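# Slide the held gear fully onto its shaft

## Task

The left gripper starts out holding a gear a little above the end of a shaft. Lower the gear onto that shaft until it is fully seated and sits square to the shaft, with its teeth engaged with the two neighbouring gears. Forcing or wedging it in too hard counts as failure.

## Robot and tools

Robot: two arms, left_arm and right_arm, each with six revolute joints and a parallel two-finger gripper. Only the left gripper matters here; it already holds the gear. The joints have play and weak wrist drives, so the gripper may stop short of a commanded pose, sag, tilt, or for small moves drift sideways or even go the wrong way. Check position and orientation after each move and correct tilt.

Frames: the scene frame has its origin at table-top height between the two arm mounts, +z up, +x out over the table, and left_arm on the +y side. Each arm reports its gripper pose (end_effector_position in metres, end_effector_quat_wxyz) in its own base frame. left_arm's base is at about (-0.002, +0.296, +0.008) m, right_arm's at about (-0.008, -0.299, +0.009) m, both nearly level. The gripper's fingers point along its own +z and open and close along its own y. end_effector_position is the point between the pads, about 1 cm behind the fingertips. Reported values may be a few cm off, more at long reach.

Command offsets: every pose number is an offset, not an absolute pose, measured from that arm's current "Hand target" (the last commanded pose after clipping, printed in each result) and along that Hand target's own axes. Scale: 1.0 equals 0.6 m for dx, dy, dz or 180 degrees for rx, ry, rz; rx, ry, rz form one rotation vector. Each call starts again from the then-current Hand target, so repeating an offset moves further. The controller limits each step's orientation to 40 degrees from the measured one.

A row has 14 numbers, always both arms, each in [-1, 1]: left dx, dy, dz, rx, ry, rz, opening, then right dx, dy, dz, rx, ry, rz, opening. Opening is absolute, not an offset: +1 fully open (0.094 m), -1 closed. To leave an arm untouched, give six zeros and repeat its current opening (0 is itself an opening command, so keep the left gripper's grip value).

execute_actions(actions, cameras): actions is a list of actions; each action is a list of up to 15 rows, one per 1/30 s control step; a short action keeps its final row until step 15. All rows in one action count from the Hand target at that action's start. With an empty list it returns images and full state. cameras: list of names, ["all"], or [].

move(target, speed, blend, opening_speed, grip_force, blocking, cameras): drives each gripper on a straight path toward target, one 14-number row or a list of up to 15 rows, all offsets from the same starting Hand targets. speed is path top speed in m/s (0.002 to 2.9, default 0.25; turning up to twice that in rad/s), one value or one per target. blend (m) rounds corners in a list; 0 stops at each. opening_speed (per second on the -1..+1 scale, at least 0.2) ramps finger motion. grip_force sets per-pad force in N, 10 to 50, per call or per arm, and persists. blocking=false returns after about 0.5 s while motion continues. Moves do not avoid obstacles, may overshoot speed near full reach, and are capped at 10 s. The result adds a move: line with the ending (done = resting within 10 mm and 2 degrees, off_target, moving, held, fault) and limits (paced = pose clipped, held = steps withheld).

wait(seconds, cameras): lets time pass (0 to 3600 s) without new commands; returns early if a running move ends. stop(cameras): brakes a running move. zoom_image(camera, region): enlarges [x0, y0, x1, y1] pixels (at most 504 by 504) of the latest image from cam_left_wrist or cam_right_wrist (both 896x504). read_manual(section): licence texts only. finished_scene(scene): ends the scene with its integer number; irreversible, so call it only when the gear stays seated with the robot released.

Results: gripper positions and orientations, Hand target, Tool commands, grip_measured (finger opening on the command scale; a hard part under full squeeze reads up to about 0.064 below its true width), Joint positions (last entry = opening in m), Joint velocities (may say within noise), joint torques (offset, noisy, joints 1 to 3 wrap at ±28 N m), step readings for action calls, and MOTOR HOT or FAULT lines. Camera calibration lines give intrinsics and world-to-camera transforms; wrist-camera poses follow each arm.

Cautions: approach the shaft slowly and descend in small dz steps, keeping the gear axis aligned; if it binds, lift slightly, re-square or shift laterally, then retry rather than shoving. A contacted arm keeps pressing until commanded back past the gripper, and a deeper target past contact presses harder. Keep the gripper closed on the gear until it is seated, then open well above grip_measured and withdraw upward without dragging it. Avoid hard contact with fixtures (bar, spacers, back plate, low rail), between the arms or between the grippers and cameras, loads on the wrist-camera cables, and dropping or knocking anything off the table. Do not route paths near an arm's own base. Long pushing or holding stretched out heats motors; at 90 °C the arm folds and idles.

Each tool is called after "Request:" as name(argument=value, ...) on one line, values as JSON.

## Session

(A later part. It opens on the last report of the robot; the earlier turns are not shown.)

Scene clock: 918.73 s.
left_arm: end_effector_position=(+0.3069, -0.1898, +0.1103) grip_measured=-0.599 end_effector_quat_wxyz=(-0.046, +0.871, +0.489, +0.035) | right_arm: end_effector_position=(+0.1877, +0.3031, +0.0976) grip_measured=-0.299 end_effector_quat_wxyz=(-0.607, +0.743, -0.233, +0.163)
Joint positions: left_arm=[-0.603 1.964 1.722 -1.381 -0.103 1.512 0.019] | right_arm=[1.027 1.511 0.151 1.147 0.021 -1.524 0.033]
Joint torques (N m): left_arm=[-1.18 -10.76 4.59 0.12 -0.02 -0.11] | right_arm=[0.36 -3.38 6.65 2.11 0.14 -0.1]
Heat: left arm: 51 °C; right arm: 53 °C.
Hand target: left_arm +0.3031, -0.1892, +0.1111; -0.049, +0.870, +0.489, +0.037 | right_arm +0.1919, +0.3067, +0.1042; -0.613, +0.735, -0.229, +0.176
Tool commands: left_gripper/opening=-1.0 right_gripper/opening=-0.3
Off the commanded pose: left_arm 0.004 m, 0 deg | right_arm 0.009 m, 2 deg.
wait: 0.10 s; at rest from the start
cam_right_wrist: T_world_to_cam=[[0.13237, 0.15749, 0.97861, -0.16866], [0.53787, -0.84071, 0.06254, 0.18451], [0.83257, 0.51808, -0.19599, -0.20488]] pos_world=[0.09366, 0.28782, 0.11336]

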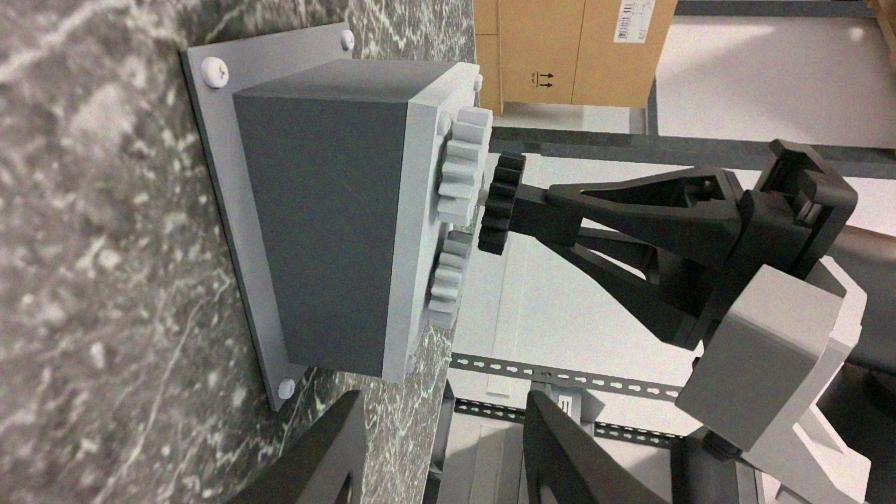

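Request:
wait(seconds=0.1, cameras=["cam_left_wrist"])

Request:
zoom_image(camera="cam_left_wrist", region=[190, 140, 430, 360])

Request:
zoom_image(camera="cam_left_wrist", region=[450, 80, 690, 300])

Request:
zoom_image(camera="cam_left_wrist", region=[320, 180, 440, 300])

Request:
zoom_image(camera="cam_left_wrist", region=[450, 180, 570, 300])

Scene clock: 941.10 s.
left_arm: end_effector_position=(+0.3069, -0.1898, +0.1103) grip_measured=-0.599 end_effector_quat_wxyz=(-0.046, +0.871, +0.489, +0.035) | right_arm: end_effector_position=(+0.1877, +0.3031, +0.0976) grip_measured=-0.299 end_effector_quat_wxyz=(-0.607, +0.743, -0.233, +0.163)
Joint positions: left_arm=[-0.603 1.964 1.722 -1.381 -0.103 1.512 0.019] | right_arm=[1.027 1.511 0.151 1.147 0.021 -1.524 0.033]
Joint torques (N m): left_arm=[-1.17 -10.76 4.52 0.13 -0.06 -0.11] | right_arm=[0.36 -3.37 6.65 2.11 0.14 -0.1]
Heat: left arm: 50 °C; right arm: 53 °C.
Hand target: left_arm +0.3031, -0.1892, +0.1111; -0.049, +0.870, +0.489, +0.037 | right_arm +0.1919, +0.3067, +0.1042; -0.613, +0.735, -0.229, +0.176
Tool commands: left_gripper/opening=-1.0 right_gripper/opening=-0.3
Off the commanded pose: left_arm 0.004 m, 0 deg | right_arm 0.009 m, 2 deg.
wait: 0.10 s; at rest from the start
cam_left_wrist: T_world_to_cam=[[-0.86395, 0.50251, 0.0327, 0.35765], [0.44557, 0.73258, 0.51458, -0.01607], [0.23463, 0.45914, -0.85682, 0.20466]] pos_world=[0.26813, -0.26192, 0.17193]

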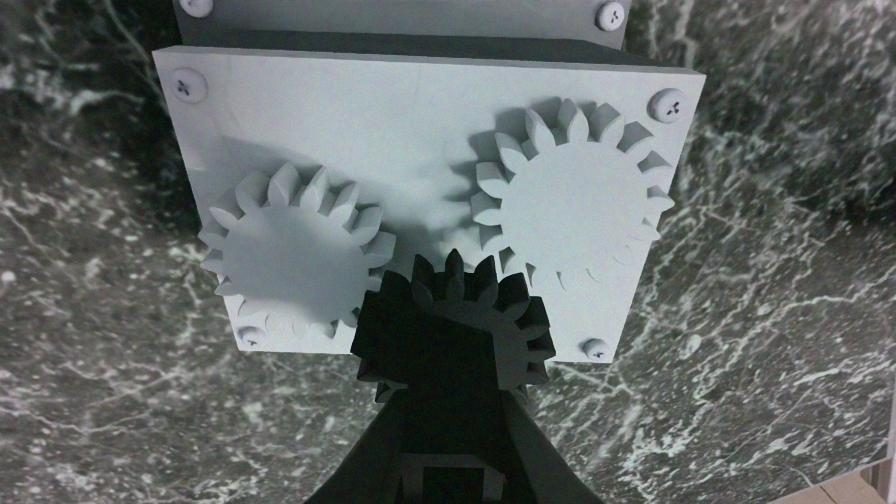

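Scaled by 2.100 from the camera's image (finer frame: 1280x720).

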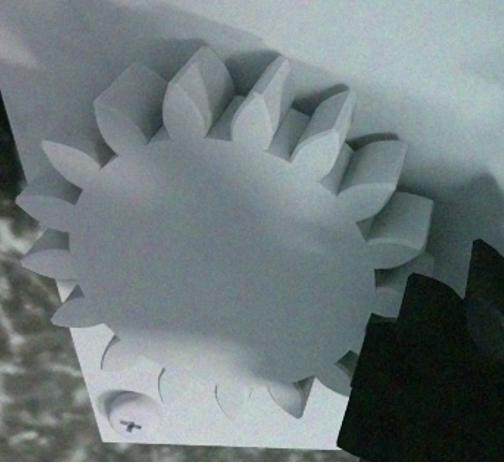

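Scaled by 2.100 from the camera's image (finer frame: 1280x720).

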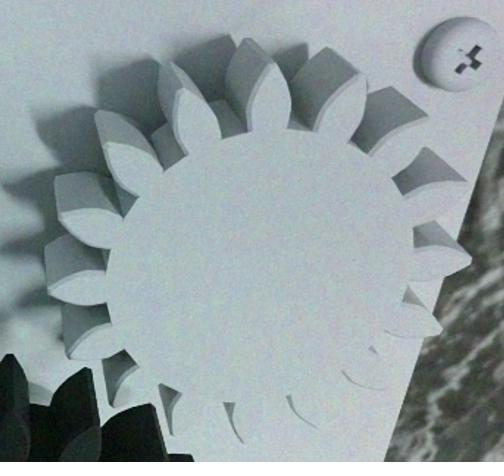

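Scaled by 4.200 from the camera's image (finer frame: 1280x720).

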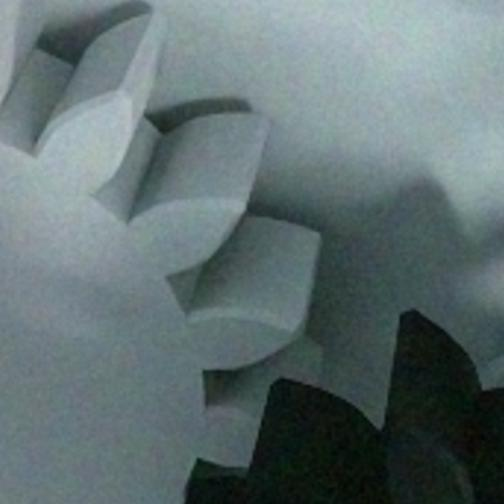

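Scaled by 4.200 from the camera's image (finer frame: 1280x720).

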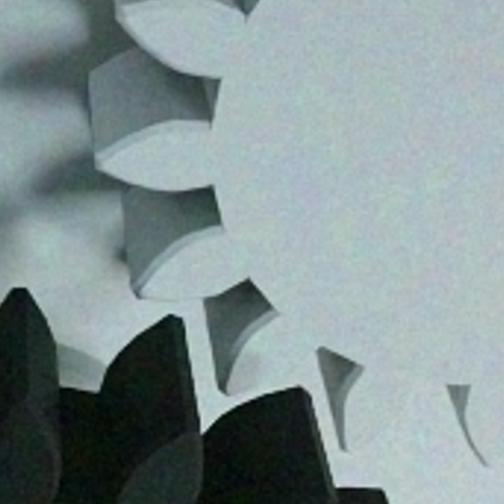

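Request:
move(target=[-0.0003, 0.0004, 0, -0.00635, -0.0005, 0.0585, -1, 0, 0, 0, 0, 0, 0, -0.3], speed=0.06, cameras=["all"])

Request:
zoom_image(camera="cam_left_wrist", region=[320, 180, 560, 400])

Request:
zoom_image(camera="cam_right_wrist", region=[455, 140, 555, 260])

Scene clock: 1066.27 s.
left_arm: end_effector_position=(+0.3079, -0.1905, +0.1057) grip_measured=-0.599 end_effector_quat_wxyz=(-0.046, +0.907, +0.418, +0.032) | right_arm: end_effector_position=(+0.1877, +0.3031, +0.0976) grip_measured=-0.299 end_effector_quat_wxyz=(-0.607, +0.743, -0.233, +0.163)
Joint positions: left_arm=[-0.603 1.964 1.704 -1.358 -0.103 1.672 0.019] | right_arm=[1.027 1.511 0.151 1.147 0.021 -1.524 0.033]
Joint torques (N m): left_arm=[-1.16 -12.6 3.97 0.15 -0.03 0.14] | right_arm=[0.36 -3.37 6.65 2.11 0.14 -0.1]
Heat: left arm: 51 °C; right arm: 53 °C.
Hand target: left_arm +0.3032, -0.1895, +0.1111; -0.044, +0.912, +0.407, +0.037 | right_arm +0.1919, +0.3067, +0.1042; -0.613, +0.735, -0.229, +0.176
Off the commanded pose: left_arm 0.007 m, 2 deg | right_arm 0.009 m, 2 deg.
move: done
cam_left_wrist: T_world_to_cam=[[-0.77332, 0.63248, 0.04411, 0.35454], [0.56266, 0.65256, 0.50752, -0.06415], [0.29221, 0.4173, -0.86051, 0.17552]] pos_world=[0.25898, -0.25562, 0.16795]
cam_right_wrist: T_world_to_cam=[[0.13237, 0.15749, 0.97861, -0.16866], [0.53787, -0.84071, 0.06254, 0.18451], [0.83257, 0.51808, -0.19599, -0.20488]] pos_world=[0.09366, 0.28782, 0.11336]

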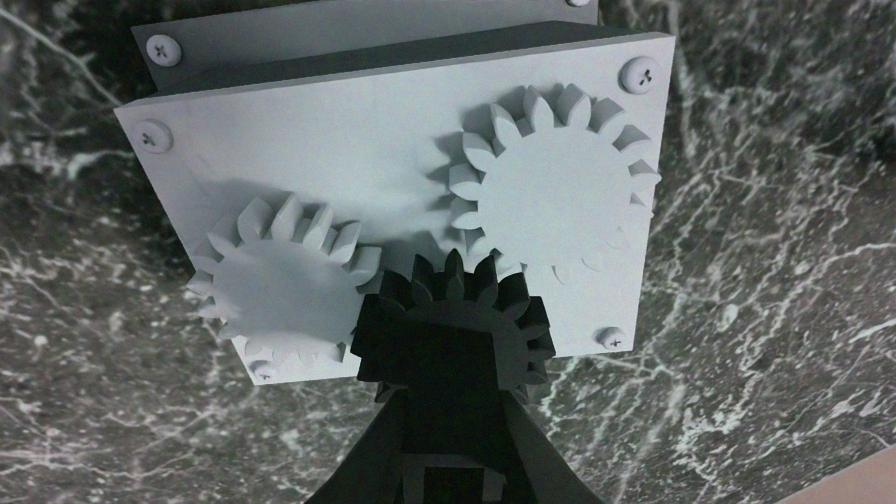

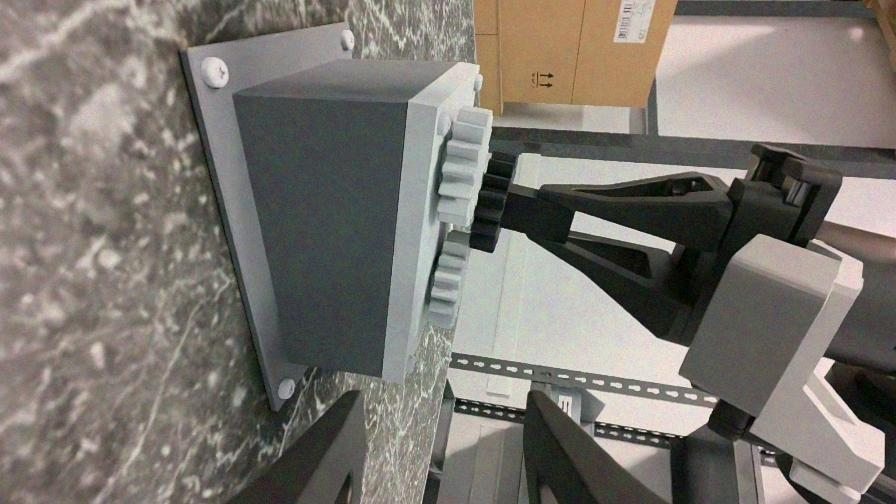

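Scaled by 2.100 from the camera's image (finer frame: 1280x720).

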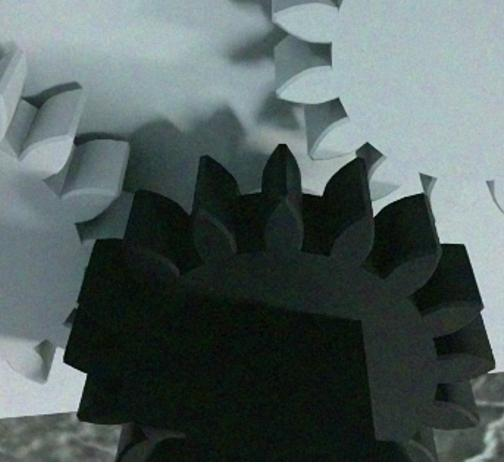

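Scaled by 4.200 from the camera's image (finer frame: 1280x720).

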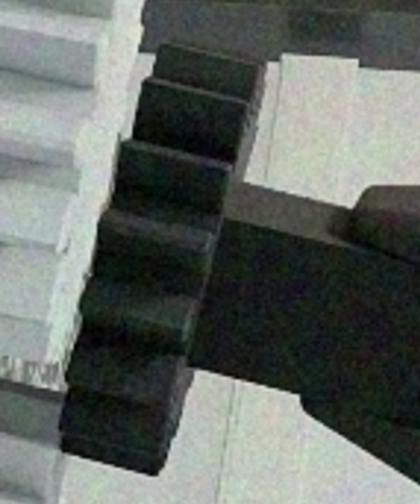

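Request:
move(target=[0.0009, -0.0004, -0.0083, -0.0046, 0.0008, -0.0005, -1, 0, 0, 0, 0, 0, 0, -0.3], speed=0.03)

Scene clock: 1100.13 s.
left_arm: end_effector_position=(+0.3072, -0.1900, +0.1060) grip_measured=-0.599 end_effector_quat_wxyz=(-0.046, +0.907, +0.416, +0.033) | right_arm: end_effector_position=(+0.1877, +0.3031, +0.0976) grip_measured=-0.299 end_effector_quat_wxyz=(-0.607, +0.743, -0.233, +0.163)
Joint positions: left_arm=[-0.603 1.958 1.698 -1.355 -0.103 1.676 0.019] | right_arm=[1.027 1.511 0.151 1.147 0.021 -1.524 0.033]
Joint torques (N m): left_arm=[-1.16 -13.37 4.56 0.15 -0.03 0.12] | right_arm=[0.36 -3.4 6.65 2.11 0.14 -0.1]
Heat: left arm: 54 °C; right arm: 53 °C.
Hand target: left_arm +0.3032, -0.1895, +0.1160; -0.038, +0.912, +0.407, +0.041 | right_arm +0.1919, +0.3067, +0.1042; -0.613, +0.735, -0.229, +0.176
Off the commanded pose: left_arm 0.011 m, 2 deg | right_arm 0.009 m, 2 deg.
move: off_target (left_arm)

Request:
move(target=[-0.0009, -0.0033, 0.0028, -0.0016, 0.0003, -0.0002, -1, 0, 0, 0, 0, 0, 0, -0.3], speed=0.03, cameras=["all"])

Request:
zoom_image(camera="cam_left_wrist", region=[320, 180, 560, 400])

Request:
zoom_image(camera="cam_right_wrist", region=[455, 140, 555, 260])

Scene clock: 1114.13 s.
left_arm: end_effector_position=(+0.3063, -0.1894, +0.1061) grip_measured=-0.599 end_effector_quat_wxyz=(-0.040, +0.908, +0.416, +0.036) | right_arm: end_effector_position=(+0.1877, +0.3031, +0.0976) grip_measured=-0.299 end_effector_quat_wxyz=(-0.607, +0.743, -0.233, +0.163)
Joint positions: left_arm=[-0.603 1.941 1.675 -1.337 -0.103 1.676 0.019] | right_arm=[1.027 1.511 0.151 1.147 0.021 -1.524 0.033]
Joint torques (N m): left_arm=[-1.18 -13.05 4.31 0.14 -0.03 0.12] | right_arm=[0.36 -3.38 6.65 2.11 0.14 -0.1]
Heat: left arm: 57 °C; right arm: 53 °C.
Hand target: left_arm +0.3015, -0.1884, +0.1143; -0.035, +0.912, +0.407, +0.042 | right_arm +0.1919, +0.3067, +0.1042; -0.613, +0.735, -0.229, +0.176
Off the commanded pose: left_arm 0.010 m, 1 deg | right_arm 0.009 m, 2 deg.
move: done
cam_left_wrist: T_world_to_cam=[[-0.77112, 0.636, 0.02968, 0.35425], [0.55935, 0.65444, 0.50876, -0.06298], [0.30415, 0.40892, -0.8604, 0.17065]] pos_world=[0.2565, -0.25387, 0.16835]
cam_right_wrist: T_world_to_cam=[[0.13237, 0.15749, 0.97861, -0.16866], [0.53787, -0.84071, 0.06254, 0.18451], [0.83257, 0.51808, -0.19599, -0.20488]] pos_world=[0.09366, 0.28782, 0.11336]

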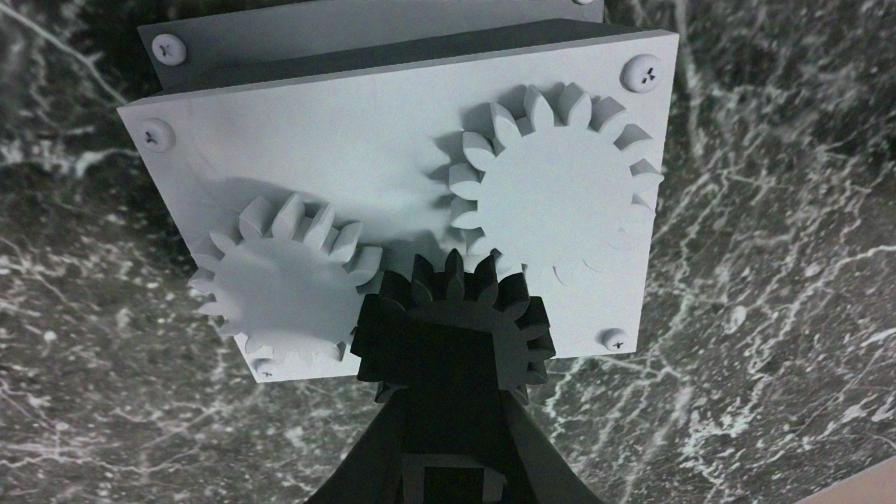

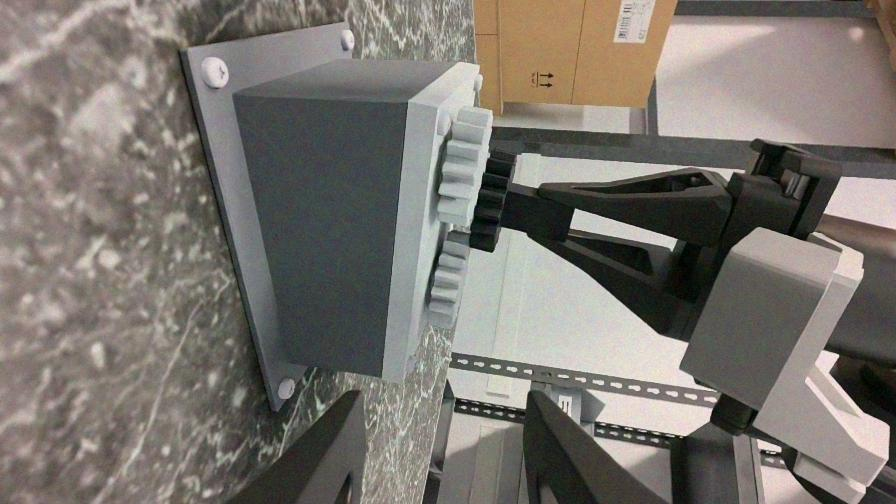

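Scaled by 2.100 from the camera's image (finer frame: 1280x720).

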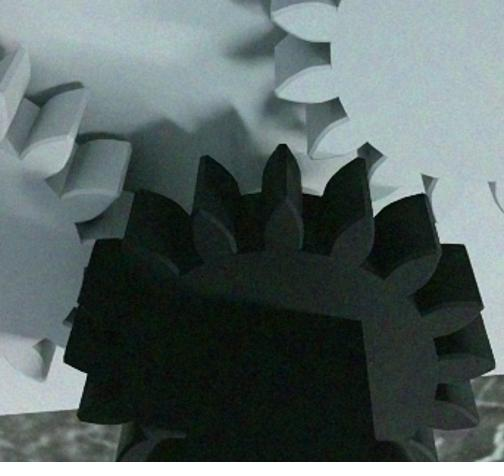

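Scaled by 4.200 from the camera's image (finer frame: 1280x720).

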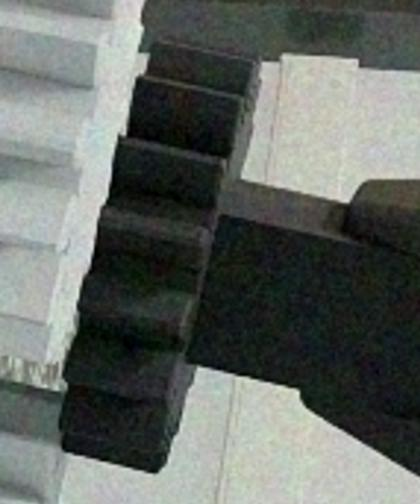

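Request:
zoom_image(camera="cam_left_wrist", region=[435, 170, 555, 290])

Request:
zoom_image(camera="cam_left_wrist", region=[310, 220, 430, 340])

Request:
zoom_image(camera="cam_left_wrist", region=[180, 180, 400, 400])

Request:
zoom_image(camera="cam_left_wrist", region=[440, 70, 670, 300])

Scaled by 4.200 from the camera's image (finer frame: 1280x720).

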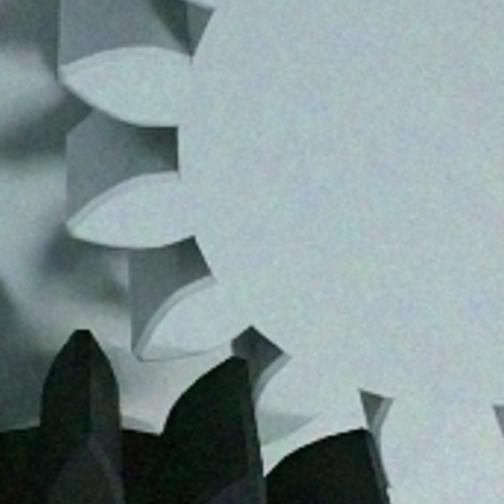

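Scaled by 4.200 from the camera's image (finer frame: 1280x720).

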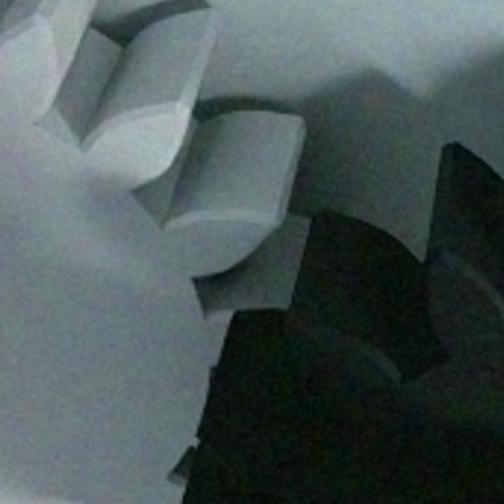

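Scaled by 2.291 from the camera's image (finer frame: 1280x720).

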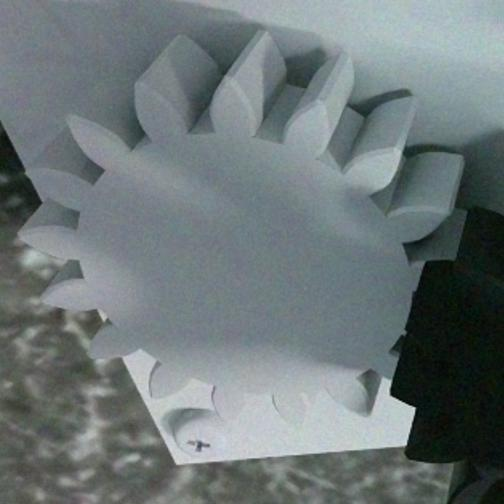

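Scaled by 2.191 from the camera's image (finer frame: 1280x720).

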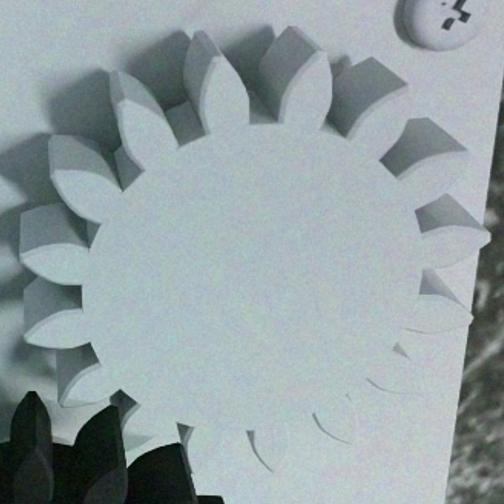

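Request:
move(target=[-0.0016, -0.0001, 0.0141, 0.0061, -0.0012, 0.0063, -1, 0, 0, 0, 0, 0, 0, -0.3], speed=0.03)

Scene clock: 1196.30 s.
left_arm: end_effector_position=(+0.3074, -0.1901, +0.1058) grip_measured=-0.599 end_effector_quat_wxyz=(-0.038, +0.911, +0.410, +0.037) | right_arm: end_effector_position=(+0.1877, +0.3031, +0.0976) grip_measured=-0.299 end_effector_quat_wxyz=(-0.607, +0.743, -0.233, +0.163)
Joint positions: left_arm=[-0.603 1.941 1.674 -1.331 -0.103 1.691 0.019] | right_arm=[1.027 1.511 0.151 1.147 0.021 -1.524 0.033]
Joint torques (N m): left_arm=[-1.07 -11.15 3.71 0.15 0 0.13] | right_arm=[0.36 -3.38 6.65 2.11 0.14 -0.1]
Heat: left arm: 60 °C; right arm: 53 °C.
Hand target: left_arm +0.3012, -0.1882, +0.1058; -0.044, +0.915, +0.398, +0.036 | right_arm +0.1919, +0.3067, +0.1042; -0.613, +0.735, -0.229, +0.176
Off the commanded pose: left_arm 0.006 m, 2 deg | right_arm 0.009 m, 2 deg.
move: done

Request:
move(target=[-0.0006, -0.0014, 0.0024, 0.0012, -0.0002, 0.0001, -1, 0, 0, 0, 0, 0, 0, -0.3], speed=0.03, cameras=["all"])

Request:
zoom_image(camera="cam_right_wrist", region=[455, 140, 555, 260])

Request:
zoom_image(camera="cam_left_wrist", region=[320, 180, 560, 400])

Scene clock: 1209.20 s.
left_arm: end_effector_position=(+0.3073, -0.1901, +0.1055) grip_measured=-0.599 end_effector_quat_wxyz=(-0.038, +0.911, +0.410, +0.037) | right_arm: end_effector_position=(+0.1877, +0.3031, +0.0976) grip_measured=-0.299 end_effector_quat_wxyz=(-0.607, +0.743, -0.233, +0.163)
Joint positions: left_arm=[-0.603 1.941 1.673 -1.33 -0.103 1.691 0.019] | right_arm=[1.027 1.511 0.151 1.147 0.021 -1.524 0.033]
Joint torques (N m): left_arm=[-1.18 -11 3.4 0.16 -0.03 0.16] | right_arm=[0.36 -3.38 6.65 2.11 0.14 -0.1]
Heat: left arm: 59 °C; right arm: 53 °C.
Hand target: left_arm +0.3004, -0.1878, +0.1044; -0.045, +0.915, +0.398, +0.035 | right_arm +0.1919, +0.3067, +0.1042; -0.613, +0.735, -0.229, +0.176
Off the commanded pose: left_arm 0.007 m, 2 deg | right_arm 0.009 m, 2 deg.
move: done
cam_left_wrist: T_world_to_cam=[[-0.76147, 0.64766, 0.02631, 0.35505], [0.56794, 0.64708, 0.50865, -0.0668], [0.31241, 0.40226, -0.86057, 0.16631]] pos_world=[0.25634, -0.25363, 0.16775]
cam_right_wrist: T_world_to_cam=[[0.13237, 0.15749, 0.97861, -0.16866], [0.53787, -0.84071, 0.06254, 0.18451], [0.83257, 0.51808, -0.19599, -0.20488]] pos_world=[0.09366, 0.28782, 0.11336]

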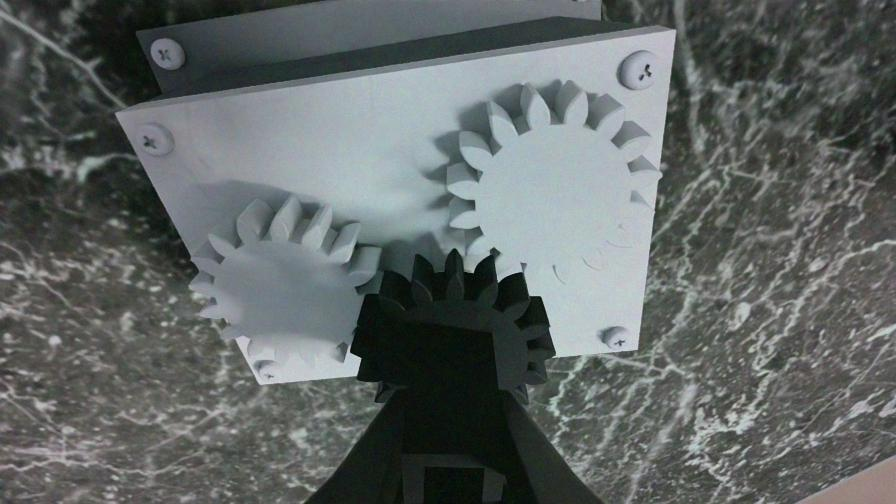

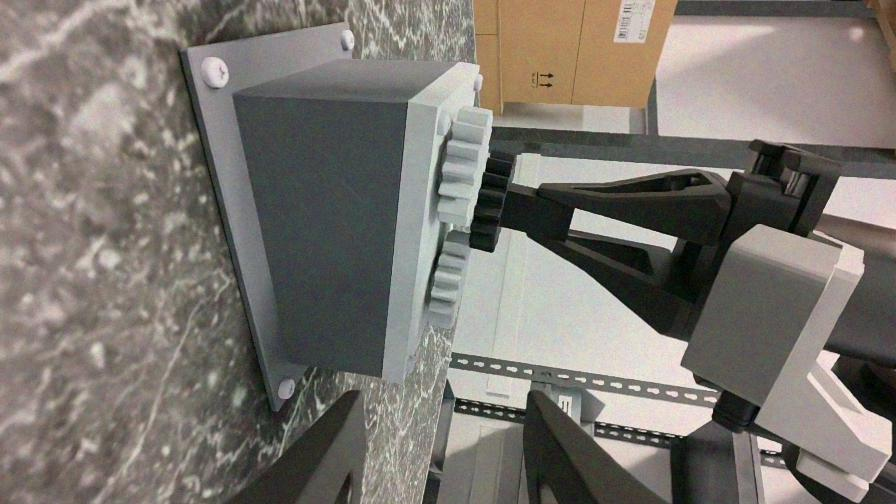

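Scaled by 4.200 from the camera's image (finer frame: 1280x720).

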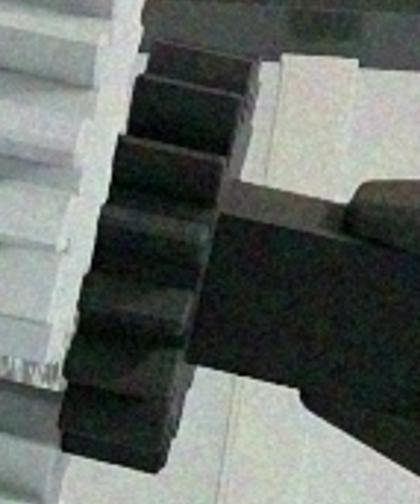

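Scaled by 2.100 from the camera's image (finer frame: 1280x720).

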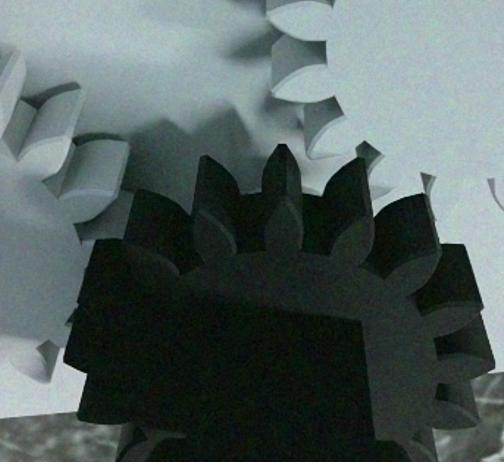

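Request:
move(target=[0, 0.0001, 0, -0.0012, -0.0001, 0.0111, -1, 0, 0, 0, 0, 0, 0, -0.3], speed=0.03)

Scene clock: 1216.80 s.
left_arm: end_effector_position=(+0.3074, -0.1901, +0.1058) grip_measured=-0.599 end_effector_quat_wxyz=(-0.037, +0.917, +0.394, +0.038) | right_arm: end_effector_position=(+0.1877, +0.3031, +0.0976) grip_measured=-0.299 end_effector_quat_wxyz=(-0.607, +0.743, -0.233, +0.163)
Joint positions: left_arm=[-0.603 1.937 1.668 -1.325 -0.103 1.725 0.019] | right_arm=[1.027 1.511 0.151 1.147 0.021 -1.524 0.033]
Joint torques (N m): left_arm=[-1.16 -10.86 3.37 0.16 0 0.17] | right_arm=[0.36 -3.37 6.65 2.11 0.14 -0.1]
Heat: left arm: 58 °C; right arm: 53 °C.
Hand target: left_arm +0.3005, -0.1878, +0.1045; -0.044, +0.922, +0.382, +0.035 | right_arm +0.1919, +0.3067, +0.1042; -0.613, +0.735, -0.229, +0.176
Off the commanded pose: left_arm 0.007 m, 2 deg | right_arm 0.009 m, 2 deg.
move: done

Request:
wait(seconds=0.05, cameras=["all"])

Request:
zoom_image(camera="cam_left_wrist", region=[435, 170, 555, 290])

Request:
zoom_image(camera="cam_left_wrist", region=[310, 230, 430, 350])

Request:
zoom_image(camera="cam_right_wrist", region=[450, 160, 530, 260])

Scene clock: 1221.60 s.
left_arm: end_effector_position=(+0.3074, -0.1901, +0.1058) grip_measured=-0.599 end_effector_quat_wxyz=(-0.037, +0.917, +0.394, +0.038) | right_arm: end_effector_position=(+0.1877, +0.3031, +0.0976) grip_measured=-0.299 end_effector_quat_wxyz=(-0.607, +0.743, -0.233, +0.163)
Joint positions: left_arm=[-0.603 1.937 1.668 -1.325 -0.103 1.725 0.019] | right_arm=[1.027 1.511 0.151 1.147 0.021 -1.524 0.033]
Joint torques (N m): left_arm=[-1.05 -10.99 3.51 0.16 -0.02 0.16] | right_arm=[0.35 -3.38 6.65 2.11 0.14 -0.1]
Heat: left arm: 58 °C; right arm: 53 °C.
Hand target: left_arm +0.3005, -0.1878, +0.1045; -0.044, +0.922, +0.382, +0.035 | right_arm +0.1919, +0.3067, +0.1042; -0.613, +0.735, -0.229, +0.176
Tool commands: left_gripper/opening=-1.0 right_gripper/opening=-0.3
Off the commanded pose: left_arm 0.007 m, 2 deg | right_arm 0.009 m, 2 deg.
wait: 0.07 s; at rest from the start
cam_left_wrist: T_world_to_cam=[[-0.73919, 0.67302, 0.02517, 0.35323], [0.58926, 0.62819, 0.50808, -0.07704], [0.32614, 0.3904, -0.86094, 0.16018]] pos_world=[0.25426, -0.25187, 0.16816]
cam_right_wrist: T_world_to_cam=[[0.13237, 0.15749, 0.97861, -0.16866], [0.53787, -0.84071, 0.06254, 0.18451], [0.83257, 0.51808, -0.19599, -0.20488]] pos_world=[0.09366, 0.28782, 0.11336]

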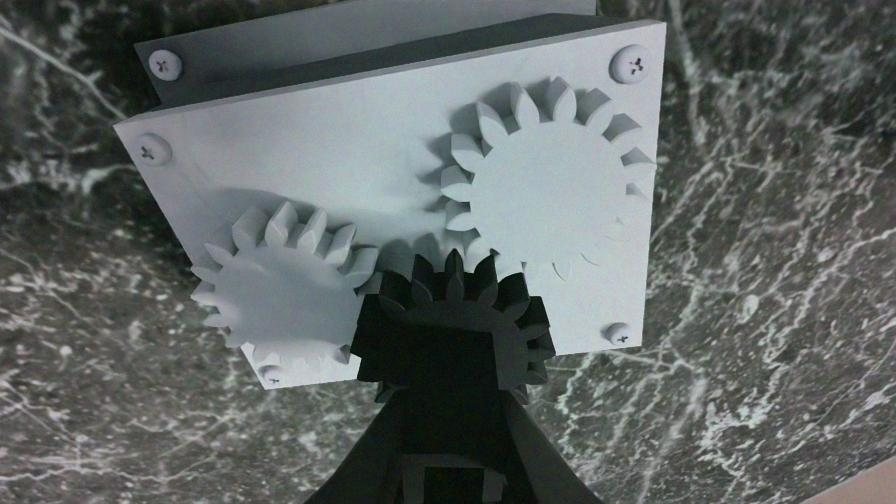

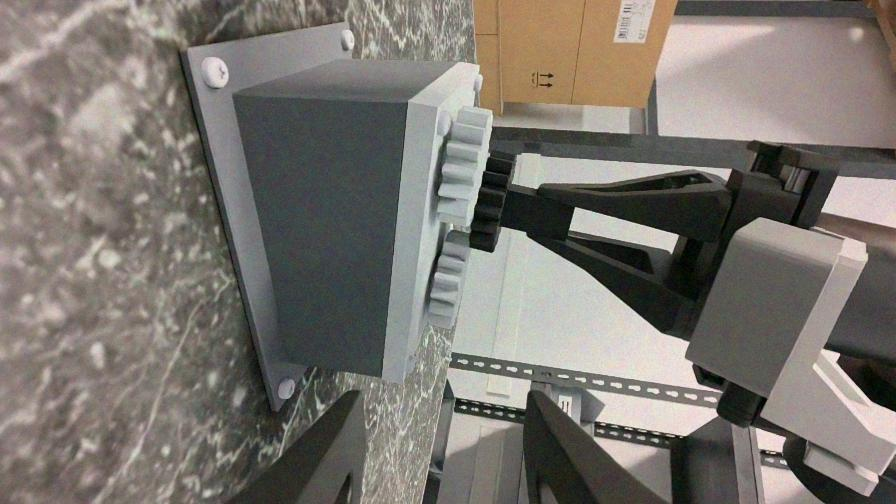

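Scaled by 4.200 from the camera's image (finer frame: 1280x720).

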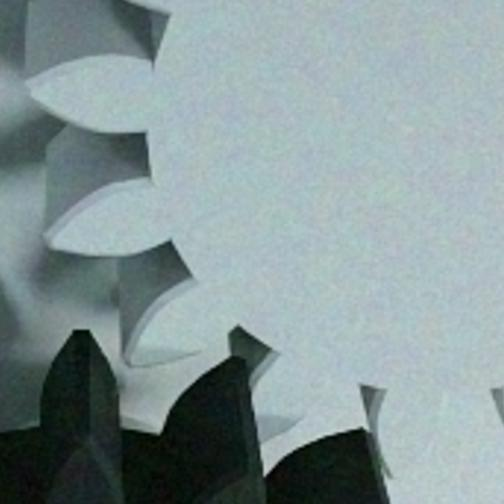

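Scaled by 4.200 from the camera's image (finer frame: 1280x720).

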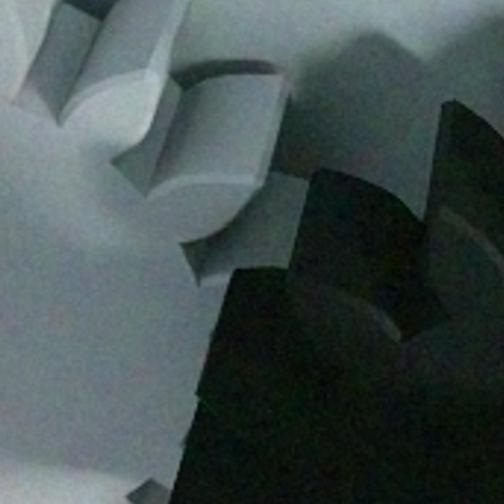

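Scaled by 5.040 from the camera's image (finer frame: 1280x720).

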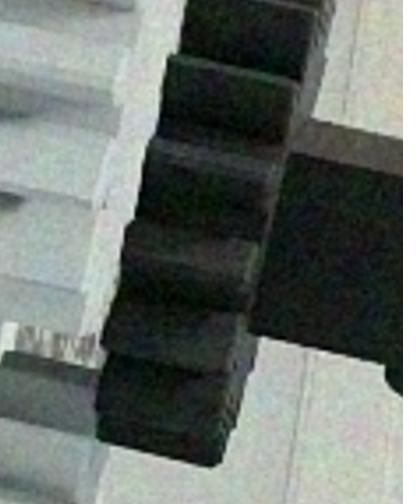

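Request:
move(target=[[0, 0, 0, 0, 0, 0, -1, 0.0668, -0.0013, -0.05, 0, 0, 0.5, -0.3], [0, 0, 0, 0, 0, 0, -1, 0.1335, -0.0027, -0.0087, -0.0279, -0.0058, 0.9892, -0.3]], speed=0.6, blend=0.1, cameras=["cam_right_wrist"])

Request:
zoom_image(camera="cam_right_wrist", region=[360, 220, 480, 400])

Request:
zoom_image(camera="cam_right_wrist", region=[385, 250, 455, 320])

Request:
zoom_image(camera="cam_right_wrist", region=[385, 310, 455, 380])

Scene clock: 1271.30 s.
left_arm: end_effector_position=(+0.3074, -0.1901, +0.1058) grip_measured=-0.599 end_effector_quat_wxyz=(-0.037, +0.917, +0.394, +0.038) | right_arm: end_effector_position=(+0.2524, +0.2557, +0.0981) grip_measured=-0.299 end_effector_quat_wxyz=(+0.168, +0.201, +0.749, +0.609)
Joint positions: left_arm=[-0.603 1.937 1.668 -1.325 -0.103 1.725 0.019] | right_arm=[0.58 1.563 0.196 1.141 -0.45 1.465 0.033]
Joint torques (N m): left_arm=[-1.17 -10.97 3.45 0.15 -0.02 0.16] | right_arm=[-0.64 -3.78 6.52 2.11 -0.2 0.12]
Heat: left arm: 54 °C; right arm: 52 °C.
Hand target: left_arm +0.3005, -0.1878, +0.1045; -0.044, +0.922, +0.382, +0.035 | right_arm +0.2561, +0.2584, +0.1051; +0.167, +0.198, +0.740, +0.621
Off the commanded pose: left_arm 0.007 m, 2 deg | right_arm 0.008 m, 2 deg.
move: done
cam_right_wrist: T_world_to_cam=[[-0.08745, -0.19079, -0.97773, 0.16629], [-0.99286, 0.09663, 0.06995, 0.25572], [0.08114, 0.97686, -0.19788, -0.16151]] pos_world=[0.28154, 0.16479, 0.11274]

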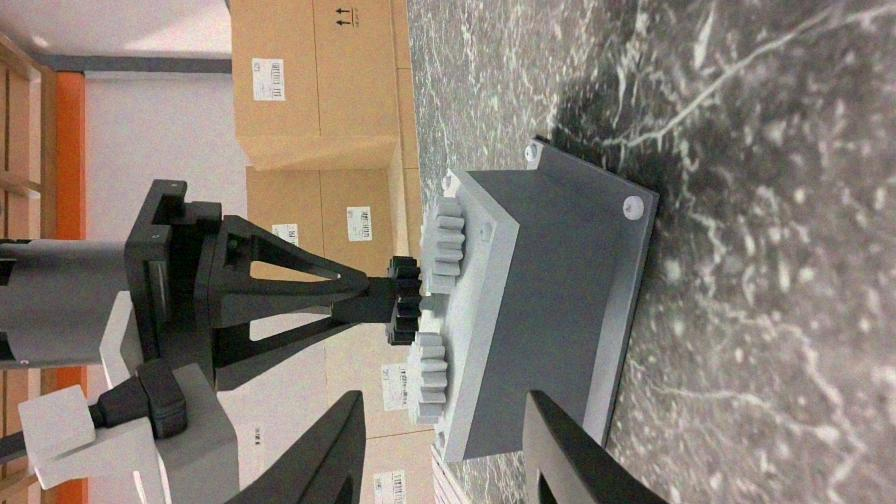

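Scaled by 2.800 from the camera's image (finer frame: 1280x720).

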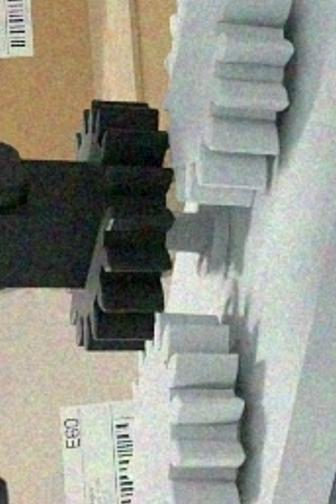

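Scaled by 7.200 from the camera's image (finer frame: 1280x720).

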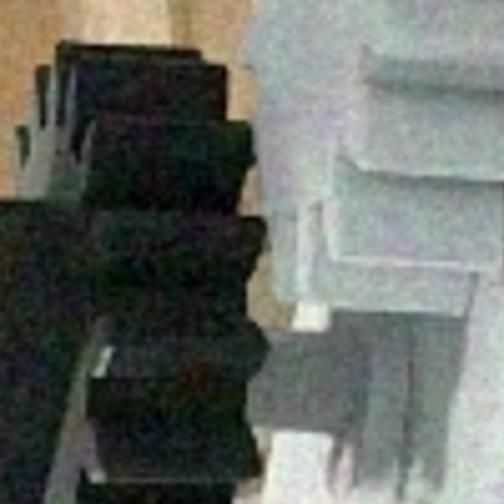

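Scaled by 7.200 from the camera's image (finer frame: 1280x720).

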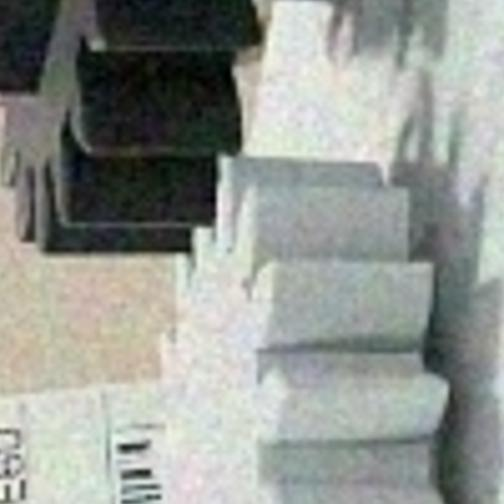

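Request:
move(target=[0.002, 0.0008, -0.0165, -0.0092, 0.0022, -0.001, -1, 0, 0, 0, 0, 0, 0, -0.3], speed=0.03)

Scene clock: 1311.20 s.
left_arm: end_effector_position=(+0.3066, -0.1896, +0.1064) grip_measured=-0.599 end_effector_quat_wxyz=(-0.036, +0.918, +0.393, +0.038) | right_arm: end_effector_position=(+0.2525, +0.2558, +0.0985) grip_measured=-0.299 end_effector_quat_wxyz=(+0.168, +0.201, +0.748, +0.610)
Joint positions: left_arm=[-0.603 1.93 1.661 -1.322 -0.103 1.727 0.019] | right_arm=[0.58 1.563 0.196 1.142 -0.45 1.466 0.033]
Joint torques (N m): left_arm=[-1.22 -12.88 4.4 0.15 -0.04 0.16] | right_arm=[-0.64 -3.73 6.52 2.11 -0.21 0.13]
Heat: left arm: 54 °C; right arm: 51 °C.
Hand target: left_arm +0.3013, -0.1884, +0.1144; -0.032, +0.922, +0.383, +0.044 | right_arm +0.2561, +0.2584, +0.1050; +0.167, +0.198, +0.740, +0.621
Off the commanded pose: left_arm 0.010 m, 2 deg | right_arm 0.008 m, 2 deg.
move: done

Request:
move(target=[-0.0003, 0.0, 0.0028, 0, 0, 0, -1, 0, 0, 0, 0, 0, 0, -0.3], speed=0.03)

Scene clock: 1316.03 s.
left_arm: end_effector_position=(+0.3070, -0.1899, +0.1063) grip_measured=-0.599 end_effector_quat_wxyz=(-0.034, +0.918, +0.393, +0.040) | right_arm: end_effector_position=(+0.2525, +0.2558, +0.0985) grip_measured=-0.299 end_effector_quat_wxyz=(+0.168, +0.201, +0.748, +0.610)
Joint positions: left_arm=[-0.603 1.927 1.656 -1.315 -0.103 1.728 0.019] | right_arm=[0.58 1.563 0.196 1.142 -0.45 1.466 0.033]
Joint torques (N m): left_arm=[-1.14 -12.53 4.19 0.15 -0.03 0.14] | right_arm=[-0.62 -3.74 6.5 2.11 -0.21 0.12]
Heat: left arm: 55 °C; right arm: 51 °C.
Hand target: left_arm +0.3013, -0.1883, +0.1127; -0.032, +0.922, +0.383, +0.044 | right_arm +0.2561, +0.2584, +0.1050; +0.167, +0.198, +0.740, +0.621
Off the commanded pose: left_arm 0.009 m, 1 deg | right_arm 0.008 m, 2 deg.
move: done

Request:
move(target=[0.0032, 0.0018, -0.0245, -0.0025, 0.0006, -0.0191, -1, 0, 0, 0, 0, 0, 0, -0.3], speed=0.04)

Scene clock: 1370.93 s.
left_arm: end_effector_position=(+0.3047, -0.1883, +0.1076) grip_measured=-0.599 end_effector_quat_wxyz=(-0.038, +0.911, +0.409, +0.037) | right_arm: end_effector_position=(+0.2525, +0.2558, +0.0985) grip_measured=-0.299 end_effector_quat_wxyz=(+0.168, +0.201, +0.748, +0.610)
Joint positions: left_arm=[-0.603 1.927 1.661 -1.331 -0.103 1.693 0.019] | right_arm=[0.58 1.563 0.196 1.142 -0.45 1.466 0.033]
Joint torques (N m): left_arm=[-1.14 -12.86 8.17 -0.17 -0.04 -0.09] | right_arm=[-0.62 -3.74 6.52 2.11 -0.21 0.12]
Heat: left arm: 61 °C; right arm: 52 °C.
Hand target: left_arm +0.3026, -0.1892, +0.1276; -0.027, +0.910, +0.410, +0.047 | right_arm +0.2561, +0.2584, +0.1050; +0.167, +0.198, +0.740, +0.621
Off the commanded pose: left_arm 0.020 m, 2 deg | right_arm 0.008 m, 2 deg.
move: off_target (left_arm)

Request:
move(target=[-0.0027, 0.0032, 0.0293, 0.0165, -0.0028, 0.0018, -1, 0, 0, 0, 0, 0, 0, -0.3], speed=0.04)

Scene clock: 1380.67 s.
left_arm: end_effector_position=(+0.3050, -0.1885, +0.1080) grip_measured=-0.599 end_effector_quat_wxyz=(-0.041, +0.911, +0.409, +0.036) | right_arm: end_effector_position=(+0.2525, +0.2558, +0.0985) grip_measured=-0.299 end_effector_quat_wxyz=(+0.168, +0.201, +0.748, +0.610)
Joint positions: left_arm=[-0.603 1.935 1.674 -1.342 -0.103 1.692 0.019] | right_arm=[0.58 1.563 0.196 1.142 -0.45 1.466 0.033]
Joint torques (N m): left_arm=[-1.07 -7.79 8.08 -0.11 -0.01 -0.1] | right_arm=[-0.65 -3.73 6.5 2.11 -0.21 0.13]
Heat: left arm: 62 °C; right arm: 52 °C.
Hand target: left_arm +0.3041, -0.1901, +0.1099; -0.049, +0.911, +0.409, +0.033 | right_arm +0.2561, +0.2584, +0.1050; +0.167, +0.198, +0.740, +0.621
Off the commanded pose: left_arm 0.003 m, 1 deg | right_arm 0.008 m, 2 deg.
move: done

Request:
move(target=[0.0023, 0.0165, 0.0038, -0.0103, 0.0018, -0.0011, -1, 0, 0, 0, 0, 0, 0, -0.3], speed=0.04)

Scene clock: 1389.67 s.
left_arm: end_effector_position=(+0.3075, -0.1902, +0.1065) grip_measured=-0.599 end_effector_quat_wxyz=(-0.037, +0.911, +0.409, +0.038) | right_arm: end_effector_position=(+0.2525, +0.2558, +0.0985) grip_measured=-0.299 end_effector_quat_wxyz=(+0.168, +0.201, +0.748, +0.610)
Joint positions: left_arm=[-0.603 1.94 1.675 -1.331 -0.103 1.692 0.019] | right_arm=[0.58 1.563 0.196 1.142 -0.45 1.466 0.033]
Joint torques (N m): left_arm=[-1.02 -7.64 8.05 0.17 -0.01 -0.1] | right_arm=[-0.64 -3.73 6.5 2.11 -0.21 0.13]
Heat: left arm: 59 °C; right arm: 52 °C.
Hand target: left_arm +0.3125, -0.1953, +0.1071; -0.036, +0.910, +0.410, +0.042 | right_arm +0.2561, +0.2584, +0.1050; +0.167, +0.198, +0.740, +0.621
Off the commanded pose: left_arm 0.007 m, 1 deg | right_arm 0.008 m, 2 deg.
move: done

Request:
move(target=[-0.005, -0.0172, 0.0182, 0.014, -0.0024, 0.0016, -1, 0, 0, 0, 0, 0, 0, -0.3], speed=0.04, cameras=["all"])

Request:
zoom_image(camera="cam_left_wrist", region=[435, 170, 555, 290])

Request:
zoom_image(camera="cam_left_wrist", region=[310, 230, 430, 350])

Request:
zoom_image(camera="cam_right_wrist", region=[370, 240, 470, 360])

Scene clock: 1402.23 s.
left_arm: end_effector_position=(+0.3076, -0.1903, +0.1061) grip_measured=-0.599 end_effector_quat_wxyz=(-0.038, +0.911, +0.409, +0.037) | right_arm: end_effector_position=(+0.2525, +0.2558, +0.0985) grip_measured=-0.299 end_effector_quat_wxyz=(+0.168, +0.201, +0.748, +0.610)
Joint positions: left_arm=[-0.603 1.941 1.675 -1.331 -0.103 1.692 0.019] | right_arm=[0.58 1.563 0.196 1.142 -0.45 1.466 0.033]
Joint torques (N m): left_arm=[-1.05 -7.39 4.74 0.15 -0.01 -0.08] | right_arm=[-0.65 -3.73 6.5 2.11 -0.21 0.12]
Heat: left arm: 57 °C; right arm: 52 °C.
Hand target: left_arm +0.3033, -0.1897, +0.0962; -0.054, +0.911, +0.409, +0.029 | right_arm +0.2561, +0.2584, +0.1050; +0.167, +0.198, +0.740, +0.621
Off the commanded pose: left_arm 0.011 m, 2 deg | right_arm 0.008 m, 2 deg.
move: off_target (left_arm)
cam_left_wrist: T_world_to_cam=[[-0.76075, 0.64857, 0.02492, 0.35545], [0.5681, 0.64681, 0.50882, -0.06723], [0.31389, 0.40124, -0.86051, 0.16618]] pos_world=[0.25644, -0.25372, 0.16835]
cam_right_wrist: T_world_to_cam=[[-0.08686, -0.18963, -0.97801, 0.16617], [-0.99289, 0.09673, 0.06942, 0.25586], [0.08144, 0.97708, -0.19668, -0.16173]] pos_world=[0.28164, 0.16479, 0.11295]

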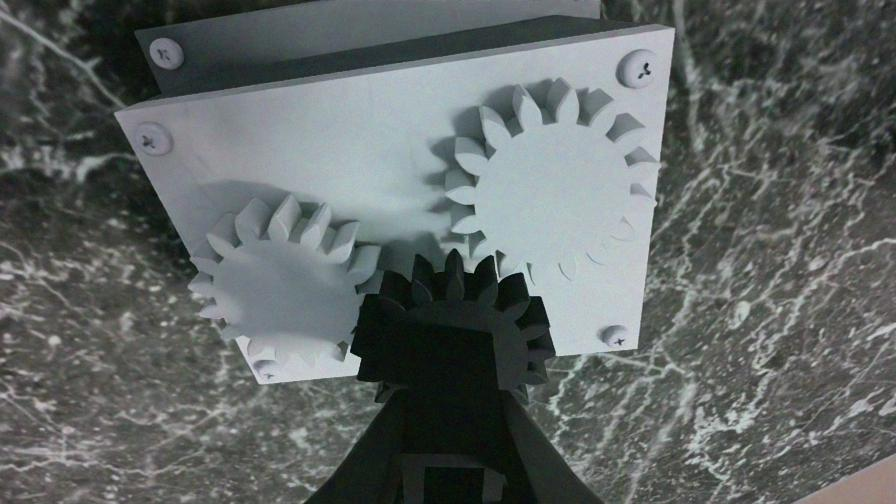

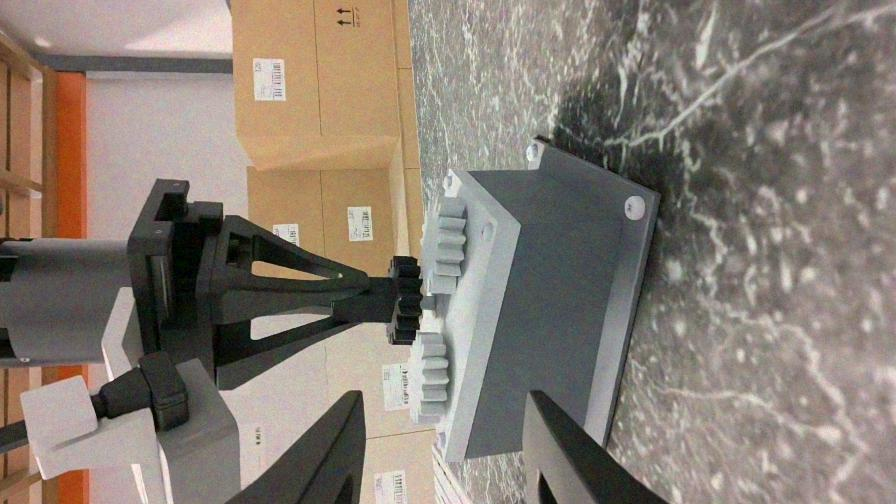

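Scaled by 4.200 from the camera's image (finer frame: 1280x720).

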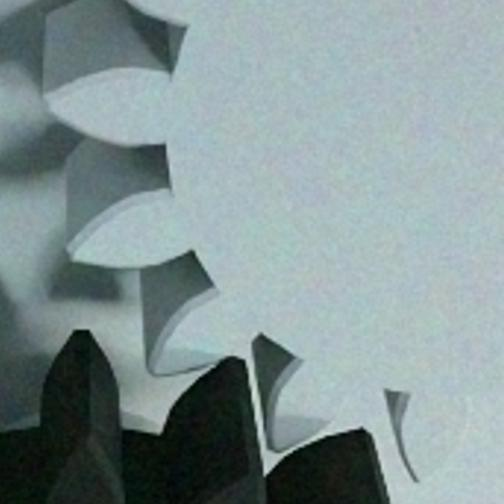

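Scaled by 4.200 from the camera's image (finer frame: 1280x720).

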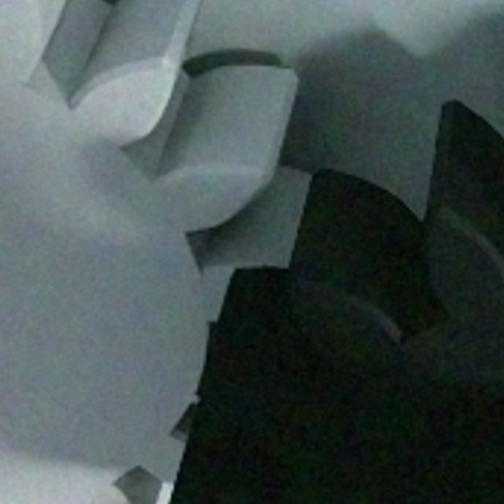

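Scaled by 4.200 from the camera's image (finer frame: 1280x720).

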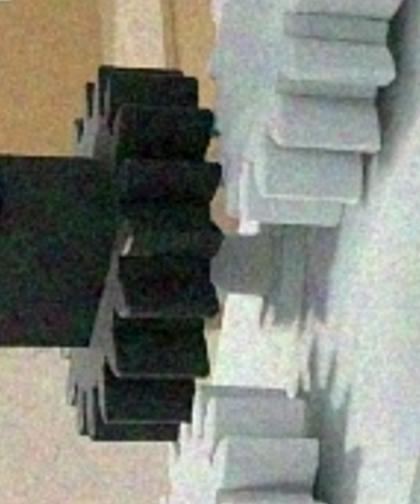

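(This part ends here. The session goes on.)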